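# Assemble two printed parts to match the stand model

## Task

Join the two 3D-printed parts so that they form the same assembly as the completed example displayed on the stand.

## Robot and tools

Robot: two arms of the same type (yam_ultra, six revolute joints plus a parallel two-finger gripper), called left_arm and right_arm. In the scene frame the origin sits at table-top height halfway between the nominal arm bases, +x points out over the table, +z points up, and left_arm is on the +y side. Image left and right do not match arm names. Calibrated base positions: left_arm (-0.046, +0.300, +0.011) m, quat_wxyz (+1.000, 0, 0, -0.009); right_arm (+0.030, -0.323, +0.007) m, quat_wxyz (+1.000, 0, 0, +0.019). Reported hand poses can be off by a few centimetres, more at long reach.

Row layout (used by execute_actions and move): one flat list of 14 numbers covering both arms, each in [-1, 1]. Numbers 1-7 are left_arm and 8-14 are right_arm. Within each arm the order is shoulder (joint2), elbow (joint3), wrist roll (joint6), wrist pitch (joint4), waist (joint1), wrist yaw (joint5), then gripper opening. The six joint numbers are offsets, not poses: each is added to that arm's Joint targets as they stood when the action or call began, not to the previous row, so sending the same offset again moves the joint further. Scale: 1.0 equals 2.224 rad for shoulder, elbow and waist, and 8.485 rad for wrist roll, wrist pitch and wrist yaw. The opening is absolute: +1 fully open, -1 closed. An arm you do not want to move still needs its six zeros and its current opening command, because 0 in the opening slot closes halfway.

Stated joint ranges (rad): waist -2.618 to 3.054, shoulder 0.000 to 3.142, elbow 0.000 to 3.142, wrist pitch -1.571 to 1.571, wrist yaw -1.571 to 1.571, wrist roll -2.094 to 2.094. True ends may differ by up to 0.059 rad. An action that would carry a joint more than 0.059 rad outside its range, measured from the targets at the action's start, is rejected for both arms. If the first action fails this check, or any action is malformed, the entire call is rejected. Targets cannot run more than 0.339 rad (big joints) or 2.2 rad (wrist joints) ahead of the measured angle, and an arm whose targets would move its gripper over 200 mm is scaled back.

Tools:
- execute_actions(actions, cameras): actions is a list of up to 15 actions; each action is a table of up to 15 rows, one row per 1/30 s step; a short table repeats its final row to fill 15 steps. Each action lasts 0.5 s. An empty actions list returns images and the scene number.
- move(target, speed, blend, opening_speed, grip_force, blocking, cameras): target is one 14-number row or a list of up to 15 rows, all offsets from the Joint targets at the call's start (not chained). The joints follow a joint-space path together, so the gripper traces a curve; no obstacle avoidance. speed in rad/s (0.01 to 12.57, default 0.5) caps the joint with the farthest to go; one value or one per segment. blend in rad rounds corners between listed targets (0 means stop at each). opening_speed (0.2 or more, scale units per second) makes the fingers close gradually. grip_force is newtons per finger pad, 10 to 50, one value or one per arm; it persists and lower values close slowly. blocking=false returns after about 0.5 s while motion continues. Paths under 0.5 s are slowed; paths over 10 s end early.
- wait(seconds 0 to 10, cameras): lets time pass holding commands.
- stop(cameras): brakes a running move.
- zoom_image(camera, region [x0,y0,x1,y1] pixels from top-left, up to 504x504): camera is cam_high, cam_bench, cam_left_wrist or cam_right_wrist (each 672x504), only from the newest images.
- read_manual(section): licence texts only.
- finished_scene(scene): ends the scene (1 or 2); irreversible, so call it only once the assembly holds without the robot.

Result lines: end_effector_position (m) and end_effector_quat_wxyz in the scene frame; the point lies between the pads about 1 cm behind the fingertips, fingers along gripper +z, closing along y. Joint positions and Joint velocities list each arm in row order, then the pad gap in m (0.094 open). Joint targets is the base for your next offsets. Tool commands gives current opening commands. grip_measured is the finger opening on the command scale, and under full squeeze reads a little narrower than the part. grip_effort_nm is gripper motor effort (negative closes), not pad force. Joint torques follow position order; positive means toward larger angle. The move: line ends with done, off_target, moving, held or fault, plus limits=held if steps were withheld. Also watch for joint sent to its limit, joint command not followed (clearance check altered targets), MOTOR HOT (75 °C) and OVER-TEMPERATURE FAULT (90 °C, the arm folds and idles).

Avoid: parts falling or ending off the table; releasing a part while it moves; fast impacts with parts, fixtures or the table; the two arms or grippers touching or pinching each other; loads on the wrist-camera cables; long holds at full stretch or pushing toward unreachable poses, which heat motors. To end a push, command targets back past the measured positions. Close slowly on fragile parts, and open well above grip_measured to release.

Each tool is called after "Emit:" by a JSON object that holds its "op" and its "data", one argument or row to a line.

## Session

Emit:
{"op": "execute_actions", "data": {
  "actions": []
}}

Emit:
{"op": "zoom_image", "data": {
  "camera": "cam_bench",
  "region": [200, 280, 550, 480]
}}

Emit:
{"op": "zoom_image", "data": {
  "camera": "cam_high",
  "region": [200, 220, 420, 420]
}}

Scene clock: 0.00 s.
left_arm: end_effector_position=(+0.3335, +0.2934, +0.1283) grip_measured=+1.000 grip_effort_nm=n/a end_effector_quat_wxyz=(+0.638, -0.020, +0.768, +0.054) | right_arm: end_effector_position=(+0.4182, -0.3121, +0.1412) grip_measured=+1.000 grip_effort_nm=n/a end_effector_quat_wxyz=(+0.661, -0.009, +0.750, +0.001)
Joint names: [shoulder, elbow, wrist roll, wrist pitch, waist, wrist yaw]
Joint positions: left_arm=[1.537 0.242 0.013 1.108 -0.116 -0.24 0.094] | right_arm=[1.54 0.262 -0.007 1.151 -0.003 0.021 0.094]
Joint velocities: within noise
Joint torques (N m): no reading
Heat: left arm: 33 °C; right arm: 35 °C.
Joint targets: left_arm=[1.530 0.249 0.009 1.098 -0.113 -0.247] | right_arm=[1.531 0.271 -0.004 1.151 0.002 0.016]
Tool commands: left_gripper/opening=+1.0 right_gripper/opening=+1.0

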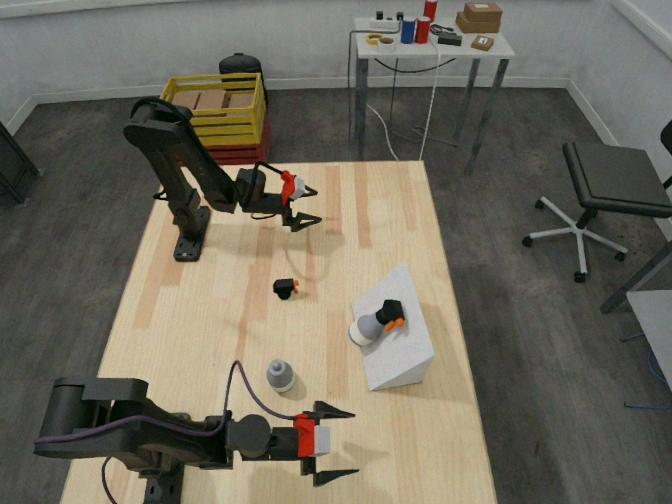

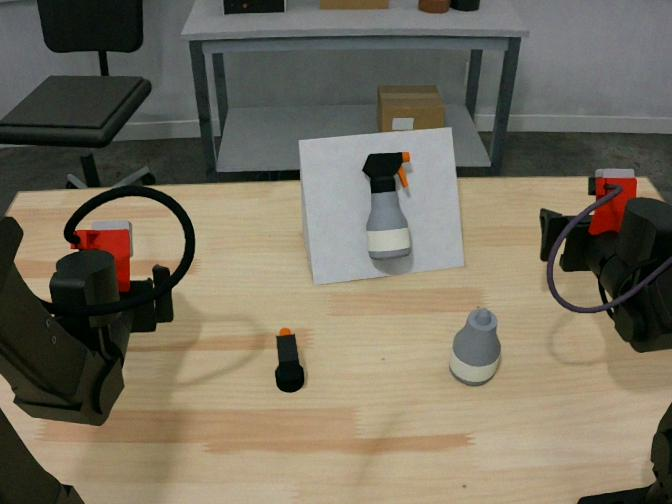

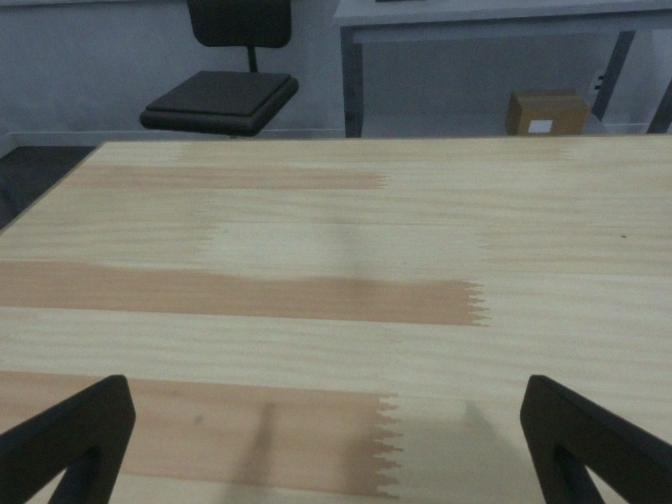

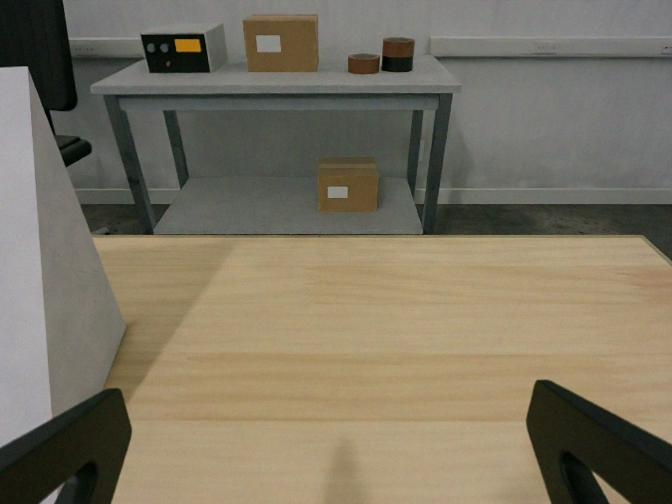

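Scaled by 1.440 from the camera's 672x504 image, which has a finer 960x720 frame.

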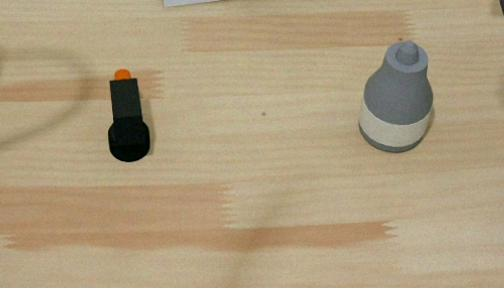

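Scaled by 2.291 from the camera's 672x504 image, which has a finer 960x720 frame.

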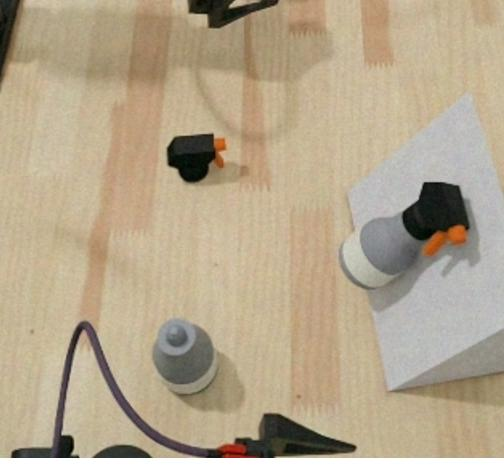

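Emit:
{"op": "zoom_image", "data": {
  "camera": "cam_bench",
  "region": [330, 130, 450, 280]
}}

Emit:
{"op": "zoom_image", "data": {
  "camera": "cam_bench",
  "region": [440, 300, 510, 390]
}}

Emit:
{"op": "zoom_image", "data": {
  "camera": "cam_bench",
  "region": [260, 315, 320, 395]
}}

Emit:
{"op": "zoom_image", "data": {
  "camera": "cam_high",
  "region": [260, 265, 310, 310]
}}

Emit:
{"op": "zoom_image", "data": {
  "camera": "cam_high",
  "region": [255, 345, 305, 400]
}}

Emit:
{"op": "zoom_image", "data": {
  "camera": "cam_high",
  "region": [335, 280, 425, 370]
}}

Scaled by 3.360 from the camera's 672x504 image, which has a finer 960x720 frame.

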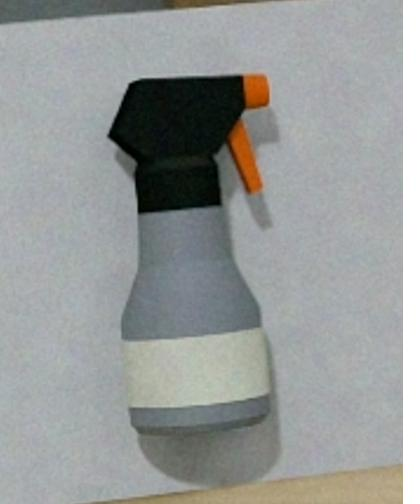

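Scaled by 5.600 from the camera's 672x504 image, which has a finer 960x720 frame.

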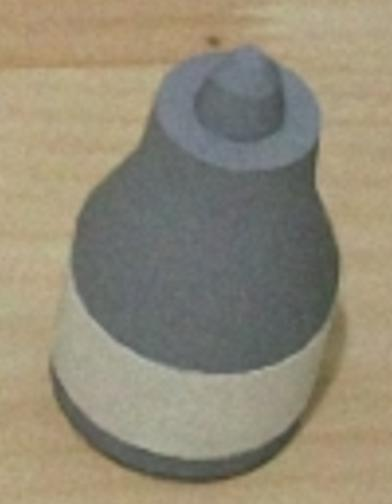

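Scaled by 6.300 from the camera's 672x504 image, which has a finer 960x720 frame.

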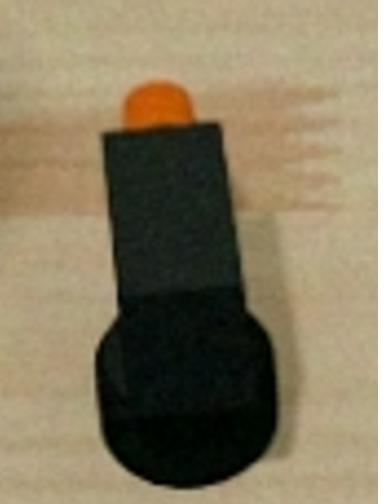

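Scaled by 10.080 from the camera's 672x504 image, which has a finer 960x720 frame.

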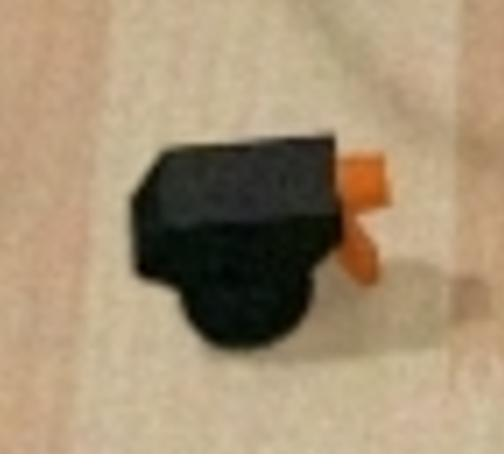

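Scaled by 9.164 from the camera's 672x504 image, which has a finer 960x720 frame.

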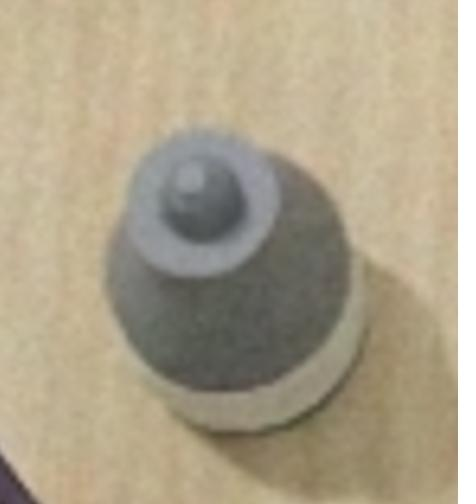

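Scaled by 5.600 from the camera's 672x504 image, which has a finer 960x720 frame.

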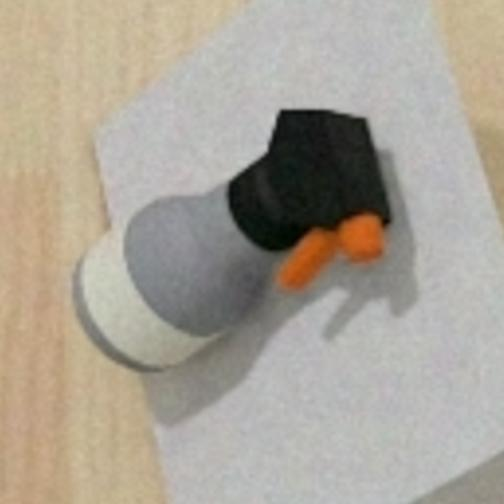

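Emit:
{"op": "move", "data": {
  "target": [
    [0,0,0,0,0.1349,0,1,0.0387,0.6075,0,-0.1,0,-0.0019,1],
    [0,0,0,0,0.1349,0,1,0.0387,0.6075,0.0773,-0.3195,0.275,-0.0019,1]
  ],
  "blend": [0.2,0],
  "speed": 1.0,
  "cameras": ["all"]
}}

Emit:
{"op": "zoom_image", "data": {
  "camera": "cam_right_wrist",
  "region": [200, 80, 500, 380]
}}

Scene clock: 13.33 s.
left_arm: end_effector_position=(+0.3182, +0.4071, +0.1283) grip_measured=+1.000 grip_effort_nm=0.02 end_effector_quat_wxyz=(+0.622, -0.136, +0.756, +0.150) | right_arm: end_effector_position=(+0.2502, -0.1526, +0.1972) grip_measured=+1.000 grip_effort_nm=0.00 end_effector_quat_wxyz=(+0.004, -0.008, +1.000, +0.005)
Joint names: [shoulder, elbow, wrist roll, wrist pitch, waist, wrist yaw]
Joint positions: left_arm=[1.537 0.242 0.013 1.108 0.187 -0.24 0.094] | right_arm=[1.609 1.6 0.636 -1.549 0.614 -0.003 0.094]
Joint torques (N m): left_arm=[-5.68 5.48 -0.04 1.45 0.25 -0.07] | right_arm=[-5.33 6.27 0.13 -0.34 0.23 -0.07]
Heat: left arm: 35 °C; right arm: 37 °C.
Joint targets: left_arm=[1.530 0.249 0.009 1.098 0.187 -0.247] | right_arm=[1.617 1.622 0.652 -1.560 0.613 0.000]
move: done

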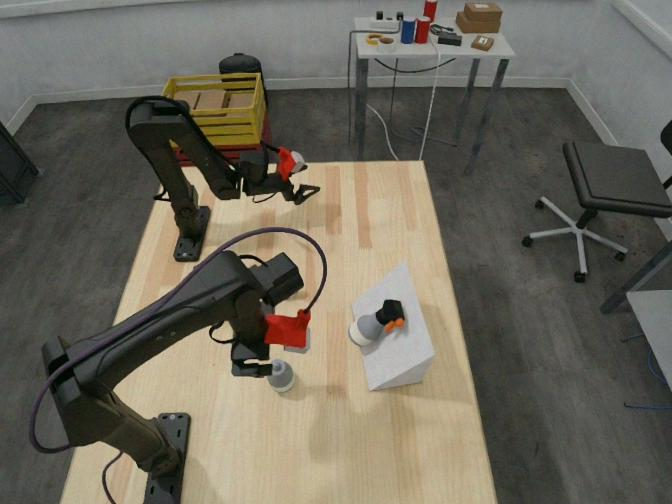

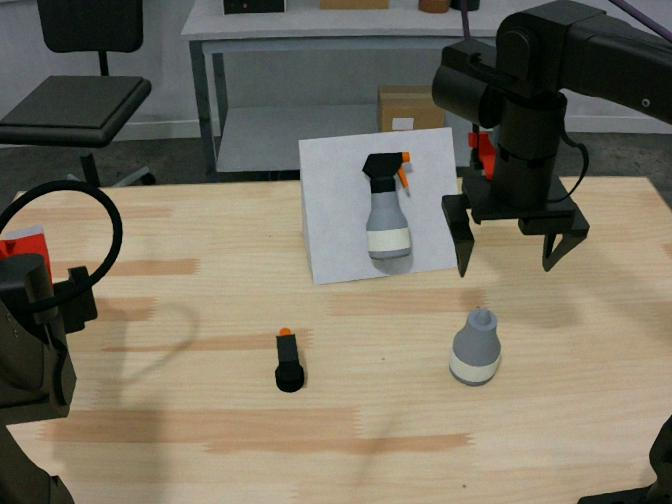

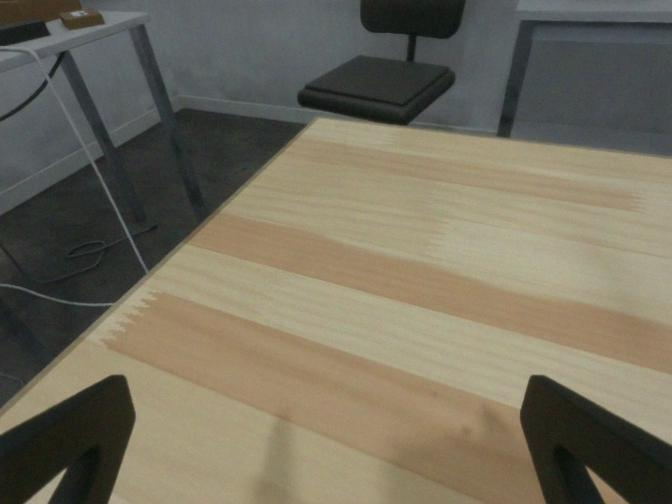

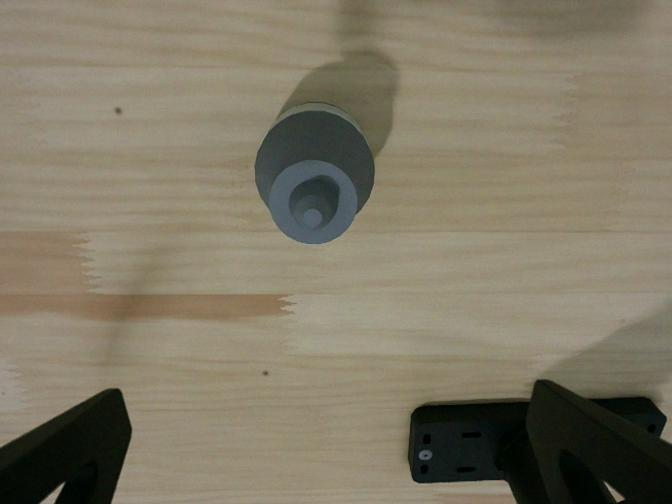

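Scaled by 1.680 from the camera's 672x504 image, which has a finer 960x720 frame.

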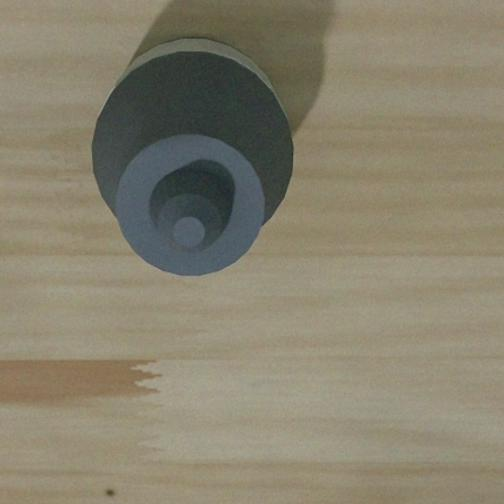

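Emit:
{"op": "move", "data": {
  "target": [0,0,0,0,0,0,1,0,0,0.03,0,0.115,0,1],
  "speed": 0.6,
  "cameras": ["cam_right_wrist"]
}}

Emit:
{"op": "zoom_image", "data": {
  "camera": "cam_right_wrist",
  "region": [400, 80, 600, 280]
}}

Scene clock: 21.40 s.
left_arm: end_effector_position=(+0.3182, +0.4071, +0.1283) grip_measured=+1.000 grip_effort_nm=0.02 end_effector_quat_wxyz=(+0.622, -0.136, +0.756, +0.150) | right_arm: end_effector_position=(+0.1994, -0.1019, +0.1972) grip_measured=+1.000 grip_effort_nm=0.00 end_effector_quat_wxyz=(+0.002, -0.009, +1.000, +0.007)
Joint names: [shoulder, elbow, wrist roll, wrist pitch, waist, wrist yaw]
Joint positions: left_arm=[1.537 0.242 0.013 1.108 0.187 -0.24 0.094] | right_arm=[1.609 1.6 0.89 -1.549 0.87 -0.006 0.094]
Joint torques (N m): left_arm=[-5.75 5.52 -0.05 1.42 0.38 -0.04] | right_arm=[-5.41 6.72 0.13 -0.32 0.4 -0.03]
Heat: left arm: 37 °C; right arm: 36 °C.
Joint targets: left_arm=[1.530 0.249 0.009 1.098 0.187 -0.247] | right_arm=[1.617 1.622 0.906 -1.560 0.869 0.000]
move: done
Images, in order (width x height): cam_right_wrist 672x504.

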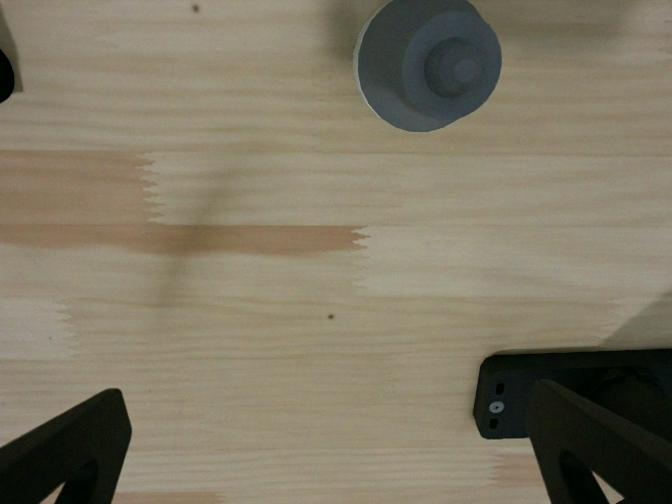

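Scaled by 2.520 from the camera's 672x504 image, which has a finer 960x720 frame.

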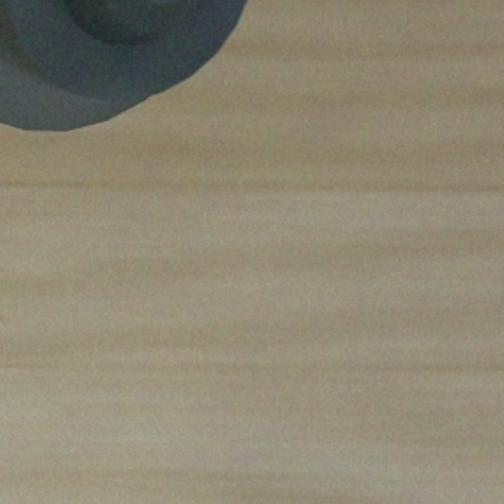

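Emit:
{"op": "move", "data": {
  "target": [0,0,0,0,0,0,1,0.3485,0.3487,0.0212,0,0.0697,0,1],
  "speed": 0.6,
  "cameras": ["all"]
}}

Emit:
{"op": "zoom_image", "data": {
  "camera": "cam_right_wrist",
  "region": [200, 100, 500, 400]
}}

Emit:
{"op": "zoom_image", "data": {
  "camera": "cam_bench",
  "region": [220, 240, 360, 410]
}}

Scene clock: 27.27 s.
left_arm: end_effector_position=(+0.3182, +0.4071, +0.1283) grip_measured=+1.000 grip_effort_nm=0.02 end_effector_quat_wxyz=(+0.622, -0.136, +0.756, +0.150) | right_arm: end_effector_position=(+0.2502, +0.0778, +0.1155) grip_measured=+1.000 grip_effort_nm=0.00 end_effector_quat_wxyz=(-0.002, +0.003, +1.000, +0.003)
Joint names: [shoulder, elbow, wrist roll, wrist pitch, waist, wrist yaw]
Joint positions: left_arm=[1.537 0.242 0.013 1.108 0.187 -0.24 0.094] | right_arm=[2.38 2.371 1.07 -1.558 1.025 -0.006 0.094]
Joint torques (N m): left_arm=[-5.7 5.5 -0.05 1.45 0.28 -0.07] | right_arm=[-12.1 6.67 0.13 -0.24 0.43 -0.05]
Heat: left arm: 37 °C; right arm: 36 °C.
Joint targets: left_arm=[1.530 0.249 0.009 1.098 0.187 -0.247] | right_arm=[2.392 2.398 1.086 -1.560 1.024 0.000]
move: done

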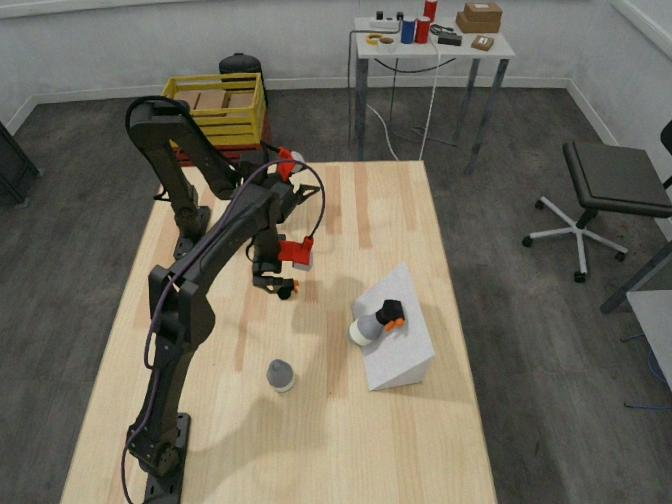

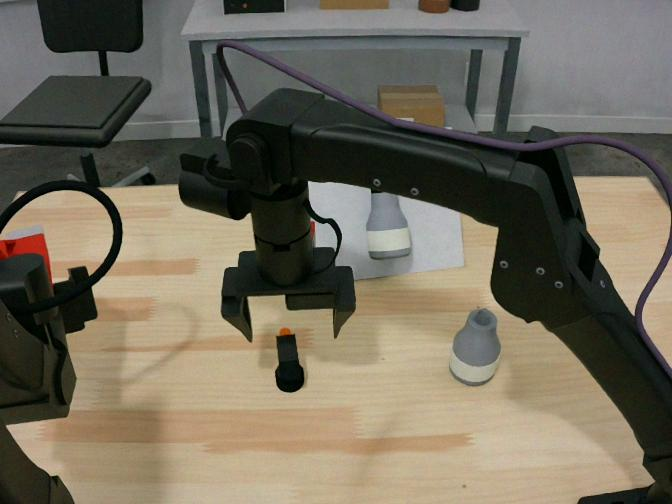

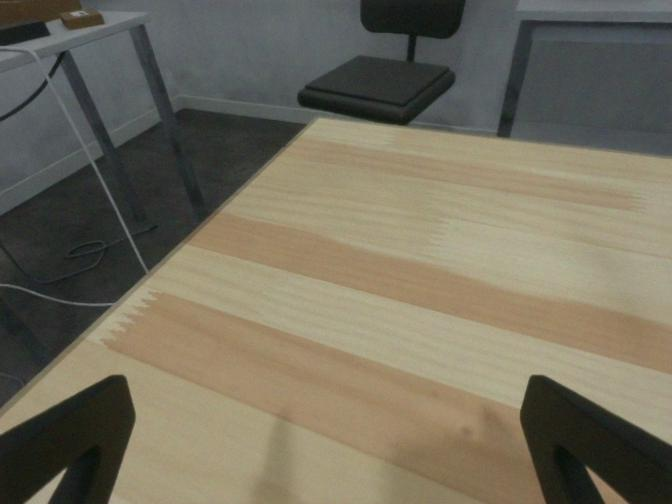

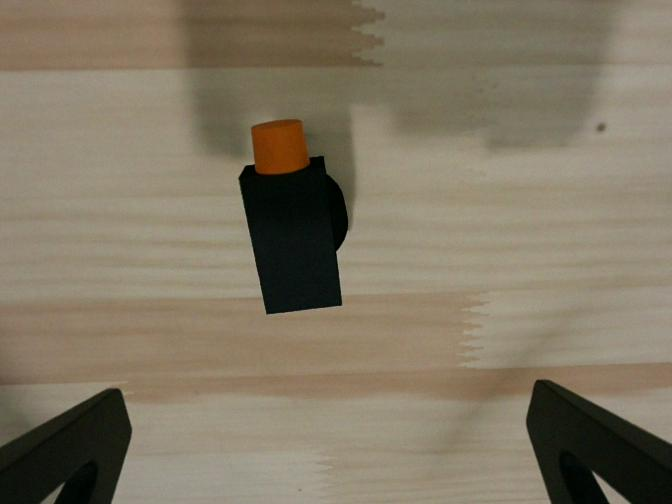

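Scaled by 1.680 from the camera's 672x504 image, which has a finer 960x720 frame.

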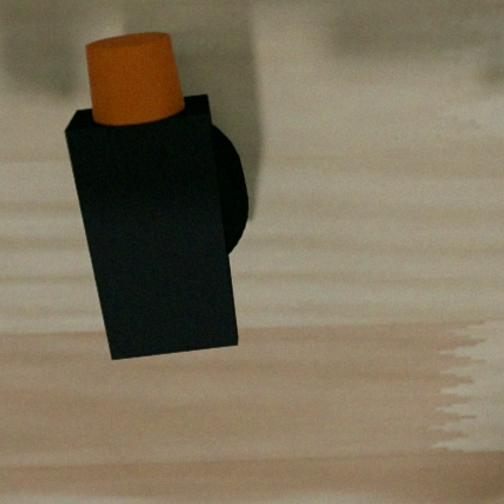

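Scaled by 2.965 from the camera's 672x504 image, which has a finer 960x720 frame.

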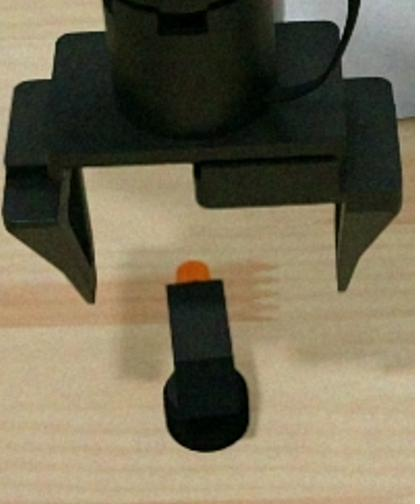

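Emit:
{"op": "move", "data": {
  "target": [0,0,0,0,0,0,1,0.045,0.0315,-0.0154,0.0012,-0.0015,0,1],
  "speed": 0.15,
  "cameras": ["cam_bench","cam_right_wrist"]
}}

Emit:
{"op": "zoom_image", "data": {
  "camera": "cam_right_wrist",
  "region": [200, 150, 500, 450]
}}

Emit:
{"op": "zoom_image", "data": {
  "camera": "cam_bench",
  "region": [220, 240, 360, 410]
}}

Scene clock: 37.33 s.
left_arm: end_effector_position=(+0.3182, +0.4071, +0.1283) grip_measured=+1.000 grip_effort_nm=0.02 end_effector_quat_wxyz=(+0.622, -0.136, +0.756, +0.150) | right_arm: end_effector_position=(+0.2556, +0.0876, +0.0918) grip_measured=+1.000 grip_effort_nm=0.00 end_effector_quat_wxyz=(-0.008, -0.050, +0.999, -0.006)
Joint names: [shoulder, elbow, wrist roll, wrist pitch, waist, wrist yaw]
Joint positions: left_arm=[1.537 0.242 0.013 1.108 0.187 -0.24 0.094] | right_arm=[2.471 2.439 0.962 -1.558 1.025 -0.006 0.094]
Joint torques (N m): left_arm=[-5.74 5.55 -0.07 1.49 0.29 -0.05] | right_arm=[-12.18 6.95 -0.12 -0.23 0.1 -0.03]
Heat: left arm: 38 °C; right arm: 35 °C.
Joint targets: left_arm=[1.530 0.249 0.009 1.098 0.187 -0.247] | right_arm=[2.492 2.468 0.956 -1.550 1.021 0.000]
move: done
Images, in order (width x height): cam_bench 672x504, cam_right_wrist 672x504.

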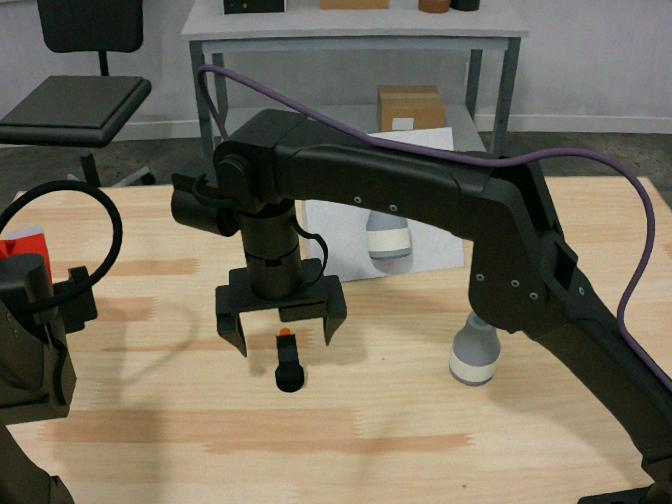

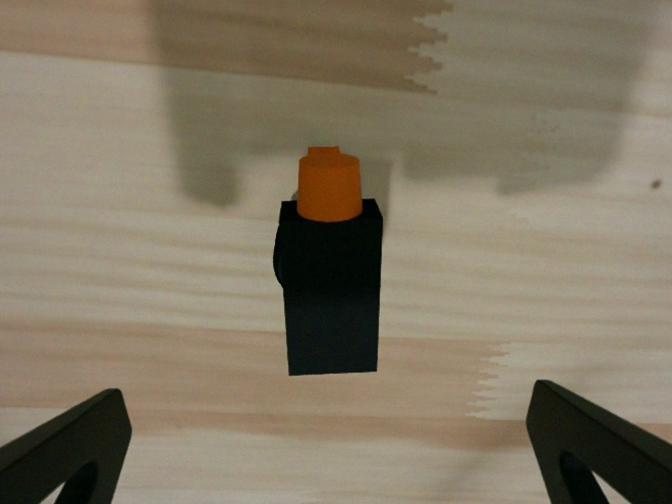

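Scaled by 1.680 from the camera's 672x504 image, which has a finer 960x720 frame.

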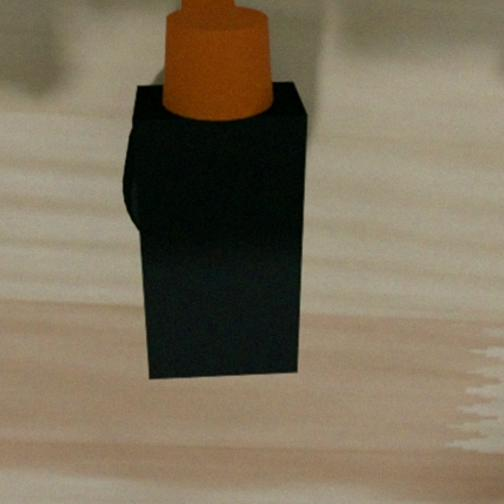

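Scaled by 2.965 from the camera's 672x504 image, which has a finer 960x720 frame.

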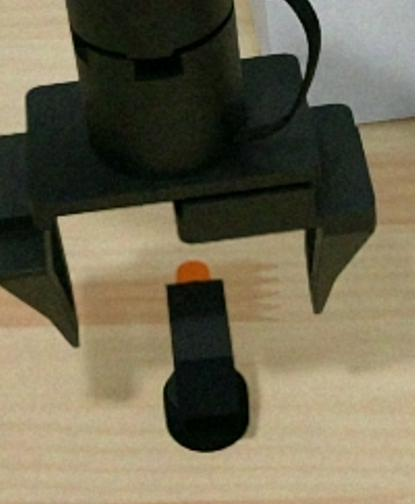

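Emit:
{"op": "move", "data": {
  "target": [0,0,0,0,0,0,1,-0.0378,-0.1362,0,0.0312,0,0,1],
  "speed": 0.15,
  "cameras": ["cam_bench","cam_right_wrist","cam_high"]
}}

Emit:
{"op": "zoom_image", "data": {
  "camera": "cam_high",
  "region": [220, 220, 340, 310]
}}

Emit:
{"op": "zoom_image", "data": {
  "camera": "cam_bench",
  "region": [220, 240, 360, 410]
}}

Scene clock: 47.00 s.
left_arm: end_effector_position=(+0.3182, +0.4071, +0.1283) grip_measured=+1.000 grip_effort_nm=0.02 end_effector_quat_wxyz=(+0.622, -0.136, +0.756, +0.150) | right_arm: end_effector_position=(+0.2572, +0.0905, +0.0312) grip_measured=+1.000 grip_effort_nm=0.00 end_effector_quat_wxyz=(-0.007, -0.050, +0.999, -0.006)
Joint names: [shoulder, elbow, wrist roll, wrist pitch, waist, wrist yaw]
Joint positions: left_arm=[1.537 0.242 0.013 1.108 0.187 -0.24 0.094] | right_arm=[2.457 2.172 0.962 -1.303 1.025 -0.006 0.094]
Joint torques (N m): left_arm=[-5.68 5.52 -0.06 1.46 0.38 -0.06] | right_arm=[-18.54 4.08 -0.12 -0.04 -0.16 -0.04]
Heat: left arm: 39 °C; right arm: 35 °C.
Joint targets: left_arm=[1.530 0.249 0.009 1.098 0.187 -0.247] | right_arm=[2.408 2.165 0.956 -1.285 1.021 0.000]
move: off_target (right_arm); right_arm: the shoulder is farthest, 0.049 rad from its target
Images, in order (width x height): cam_high 672x504, cam_bench 672x504, cam_right_wrist 672x504.

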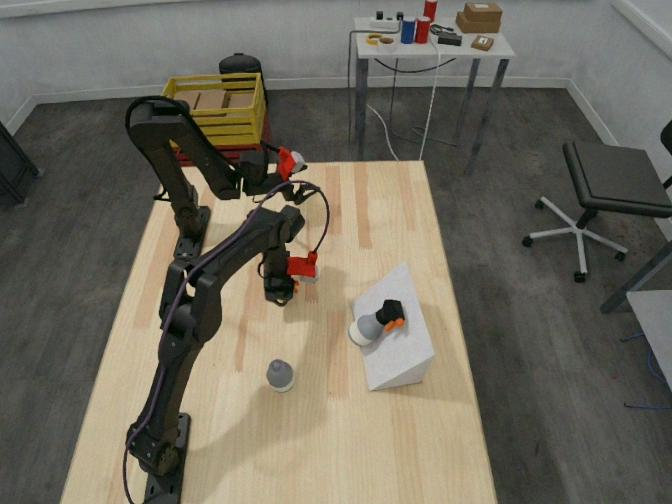

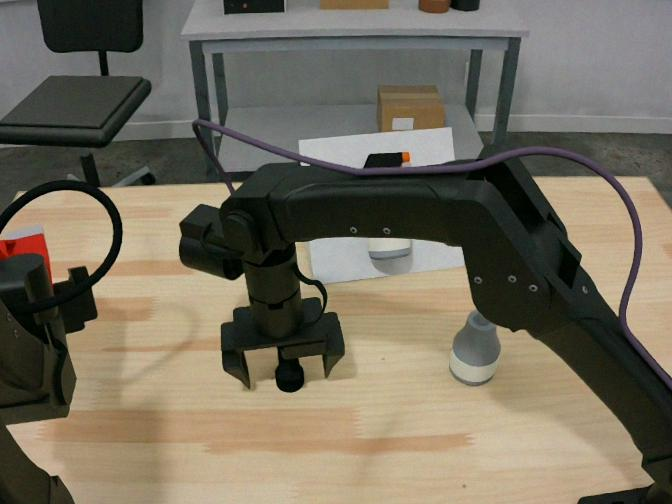

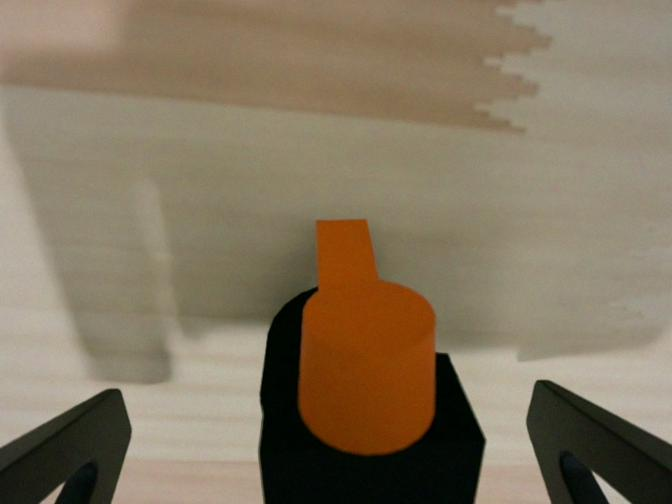

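Scaled by 4.200 from the camera's 672x504 image, which has a finer 960x720 frame.

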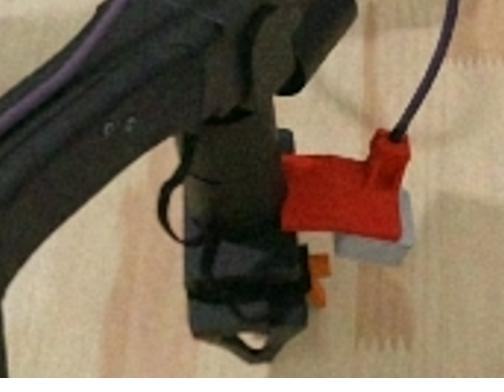

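Scaled by 2.965 from the camera's 672x504 image, which has a finer 960x720 frame.

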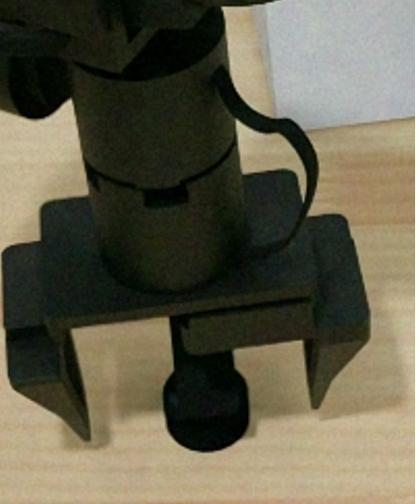

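Emit:
{"op": "move", "data": {
  "target": [0,0,0,0,0,0,1,0,0.0319,0.0005,-0.0055,-0.0076,0,1],
  "speed": 0.1,
  "cameras": ["cam_bench","cam_right_wrist","cam_high"]
}}

Emit:
{"op": "zoom_image", "data": {
  "camera": "cam_bench",
  "region": [220, 240, 360, 410]
}}

Scene clock: 50.87 s.
left_arm: end_effector_position=(+0.3182, +0.4071, +0.1283) grip_measured=+1.000 grip_effort_nm=0.02 end_effector_quat_wxyz=(+0.622, -0.136, +0.756, +0.150) | right_arm: end_effector_position=(+0.2649, +0.0922, +0.0404) grip_measured=+1.000 grip_effort_nm=0.00 end_effector_quat_wxyz=(-0.002, -0.044, +0.999, +0.003)
Joint names: [shoulder, elbow, wrist roll, wrist pitch, waist, wrist yaw]
Joint positions: left_arm=[1.537 0.242 0.013 1.108 0.187 -0.24 0.094] | right_arm=[2.457 2.209 0.962 -1.32 1.013 -0.006 0.094]
Joint torques (N m): left_arm=[-5.75 5.46 -0.04 1.47 0.28 -0.04] | right_arm=[-18.69 6.61 -0.1 -0.32 -0.54 0]
Heat: left arm: 39 °C; right arm: 35 °C.
Joint targets: left_arm=[1.530 0.249 0.009 1.098 0.187 -0.247] | right_arm=[2.408 2.236 0.960 -1.332 1.004 0.000]
move: off_target (right_arm); right_arm: the shoulder is farthest, 0.049 rad from its target
Images, in order (width x height): cam_high 672x504, cam_bench 672x504, cam_right_wrist 672x504.

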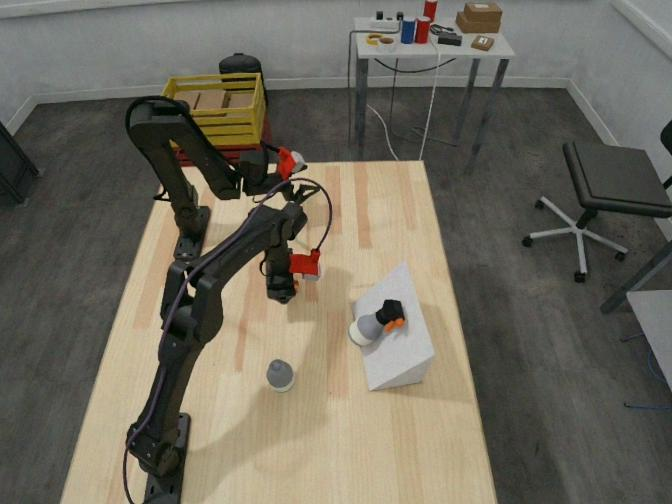

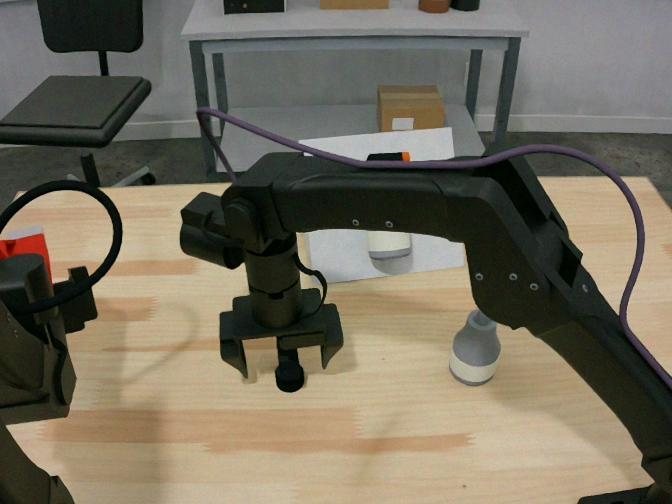

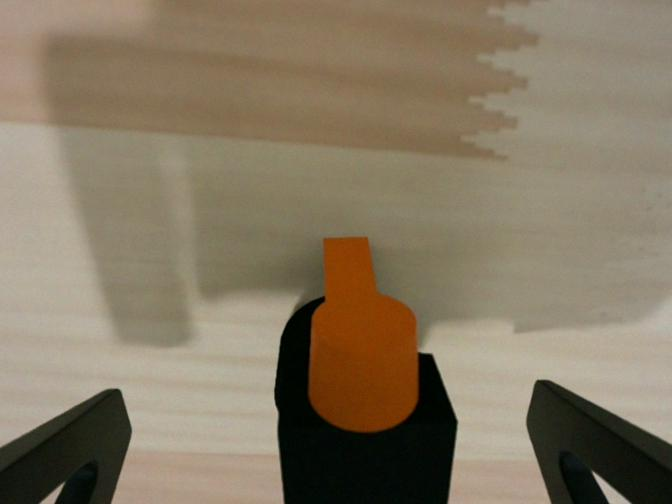

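Scaled by 2.965 from the camera's 672x504 image, which has a finer 960x720 frame.

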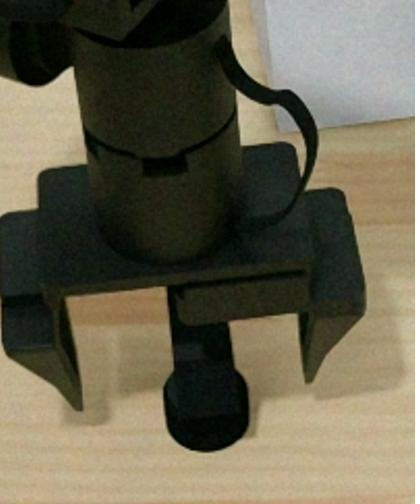

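Emit:
{"op": "move", "data": {
  "target": [0,0,0,0,0,0,1,-0.0193,-0.0463,0,0.0073,0,0,1],
  "speed": 0.1,
  "cameras": ["cam_bench","cam_right_wrist","cam_high"]
}}

Emit:
{"op": "zoom_image", "data": {
  "camera": "cam_bench",
  "region": [220, 240, 360, 410]
}}

Scene clock: 55.43 s.
left_arm: end_effector_position=(+0.3182, +0.4071, +0.1283) grip_measured=+1.000 grip_effort_nm=0.02 end_effector_quat_wxyz=(+0.622, -0.136, +0.756, +0.150) | right_arm: end_effector_position=(+0.2618, +0.0868, +0.0432) grip_measured=+1.000 grip_effort_nm=0.00 end_effector_quat_wxyz=(+0.000, -0.044, +0.999, +0.005)
Joint names: [shoulder, elbow, wrist roll, wrist pitch, waist, wrist yaw]
Joint positions: left_arm=[1.537 0.242 0.013 1.108 0.187 -0.24 0.094] | right_arm=[2.413 2.14 0.962 -1.289 1.013 -0.006 0.094]
Joint torques (N m): left_arm=[-5.75 5.45 -0.04 1.44 0.38 -0.05] | right_arm=[-18.3 3.97 -0.08 -0.01 -0.81 -0.05]
Heat: left arm: 40 °C; right arm: 35 °C.
Joint targets: left_arm=[1.530 0.249 0.009 1.098 0.187 -0.247] | right_arm=[2.365 2.133 0.960 -1.270 1.004 0.000]
move: off_target (right_arm); right_arm: the shoulder is farthest, 0.048 rad from its target
Images, in order (width x height): cam_high 672x504, cam_bench 672x504, cam_right_wrist 672x504.

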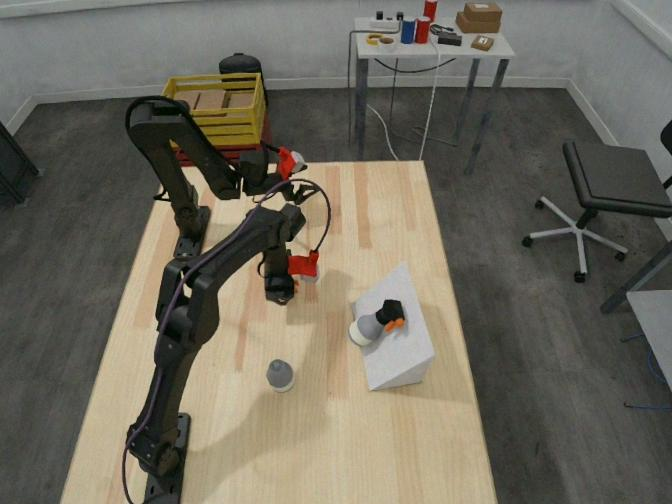

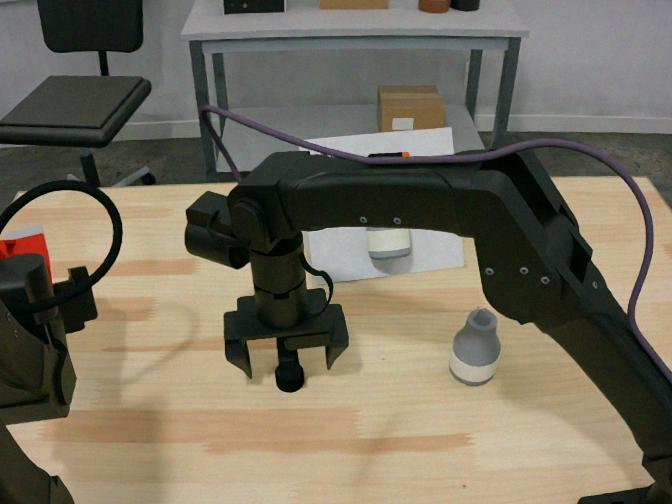

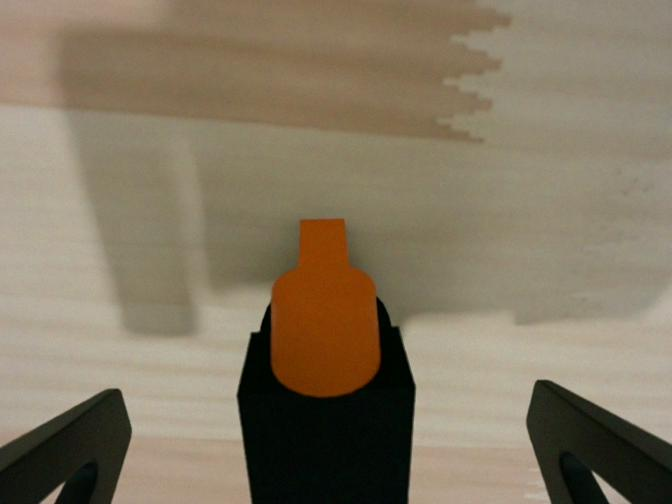

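Scaled by 2.965 from the camera's 672x504 image, which has a finer 960x720 frame.

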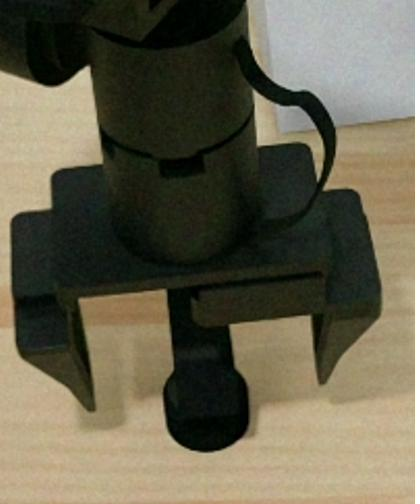

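Emit:
{"op": "move", "data": {
  "target": [0,0,0,0,0,0,1,0,0,0,0,0,0,-0.7],
  "opening_speed": 0.7,
  "cameras": ["cam_bench","cam_right_wrist"]
}}

Emit:
{"op": "zoom_image", "data": {
  "camera": "cam_bench",
  "region": [220, 240, 360, 410]
}}

Scene clock: 59.53 s.
left_arm: end_effector_position=(+0.3182, +0.4071, +0.1283) grip_measured=+1.000 grip_effort_nm=0.02 end_effector_quat_wxyz=(+0.622, -0.136, +0.756, +0.150) | right_arm: end_effector_position=(+0.2620, +0.0872, +0.0432) grip_measured=-0.480 grip_effort_nm=-1.03 end_effector_quat_wxyz=(+0.000, -0.044, +0.999, +0.006)
Joint names: [shoulder, elbow, wrist roll, wrist pitch, waist, wrist yaw]
Joint positions: left_arm=[1.537 0.242 0.013 1.108 0.187 -0.24 0.094] | right_arm=[2.413 2.14 0.962 -1.288 1.013 -0.006 0.024]
Joint torques (N m): left_arm=[-5.78 5.55 -0.07 1.46 0.36 -0.07] | right_arm=[-18.28 3.96 -0.11 -0.01 -0.47 -0.03]
Heat: left arm: 40 °C; right arm: 37 °C.
Joint targets: left_arm=[1.530 0.249 0.009 1.098 0.187 -0.247] | right_arm=[2.365 2.133 0.960 -1.270 1.004 0.000]
move: off_target (right_arm); right_arm: the shoulder is farthest, 0.048 rad from its target
Images, in order (width x height): cam_bench 672x504, cam_right_wrist 672x504.

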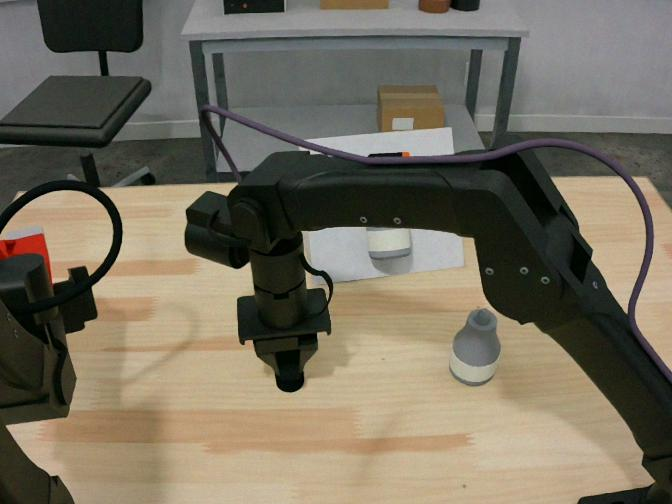

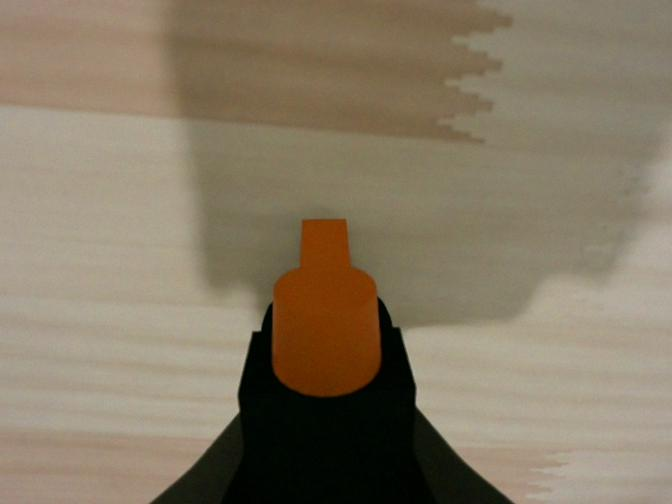

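Scaled by 2.965 from the camera's 672x504 image, which has a finer 960x720 frame.

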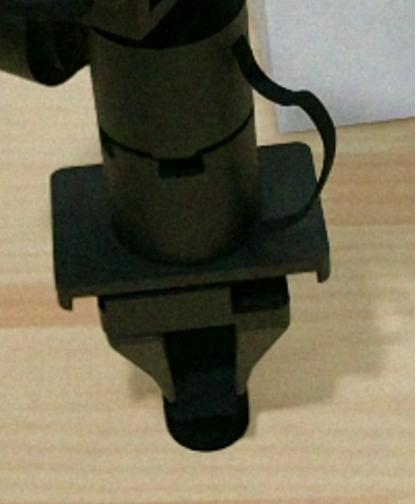

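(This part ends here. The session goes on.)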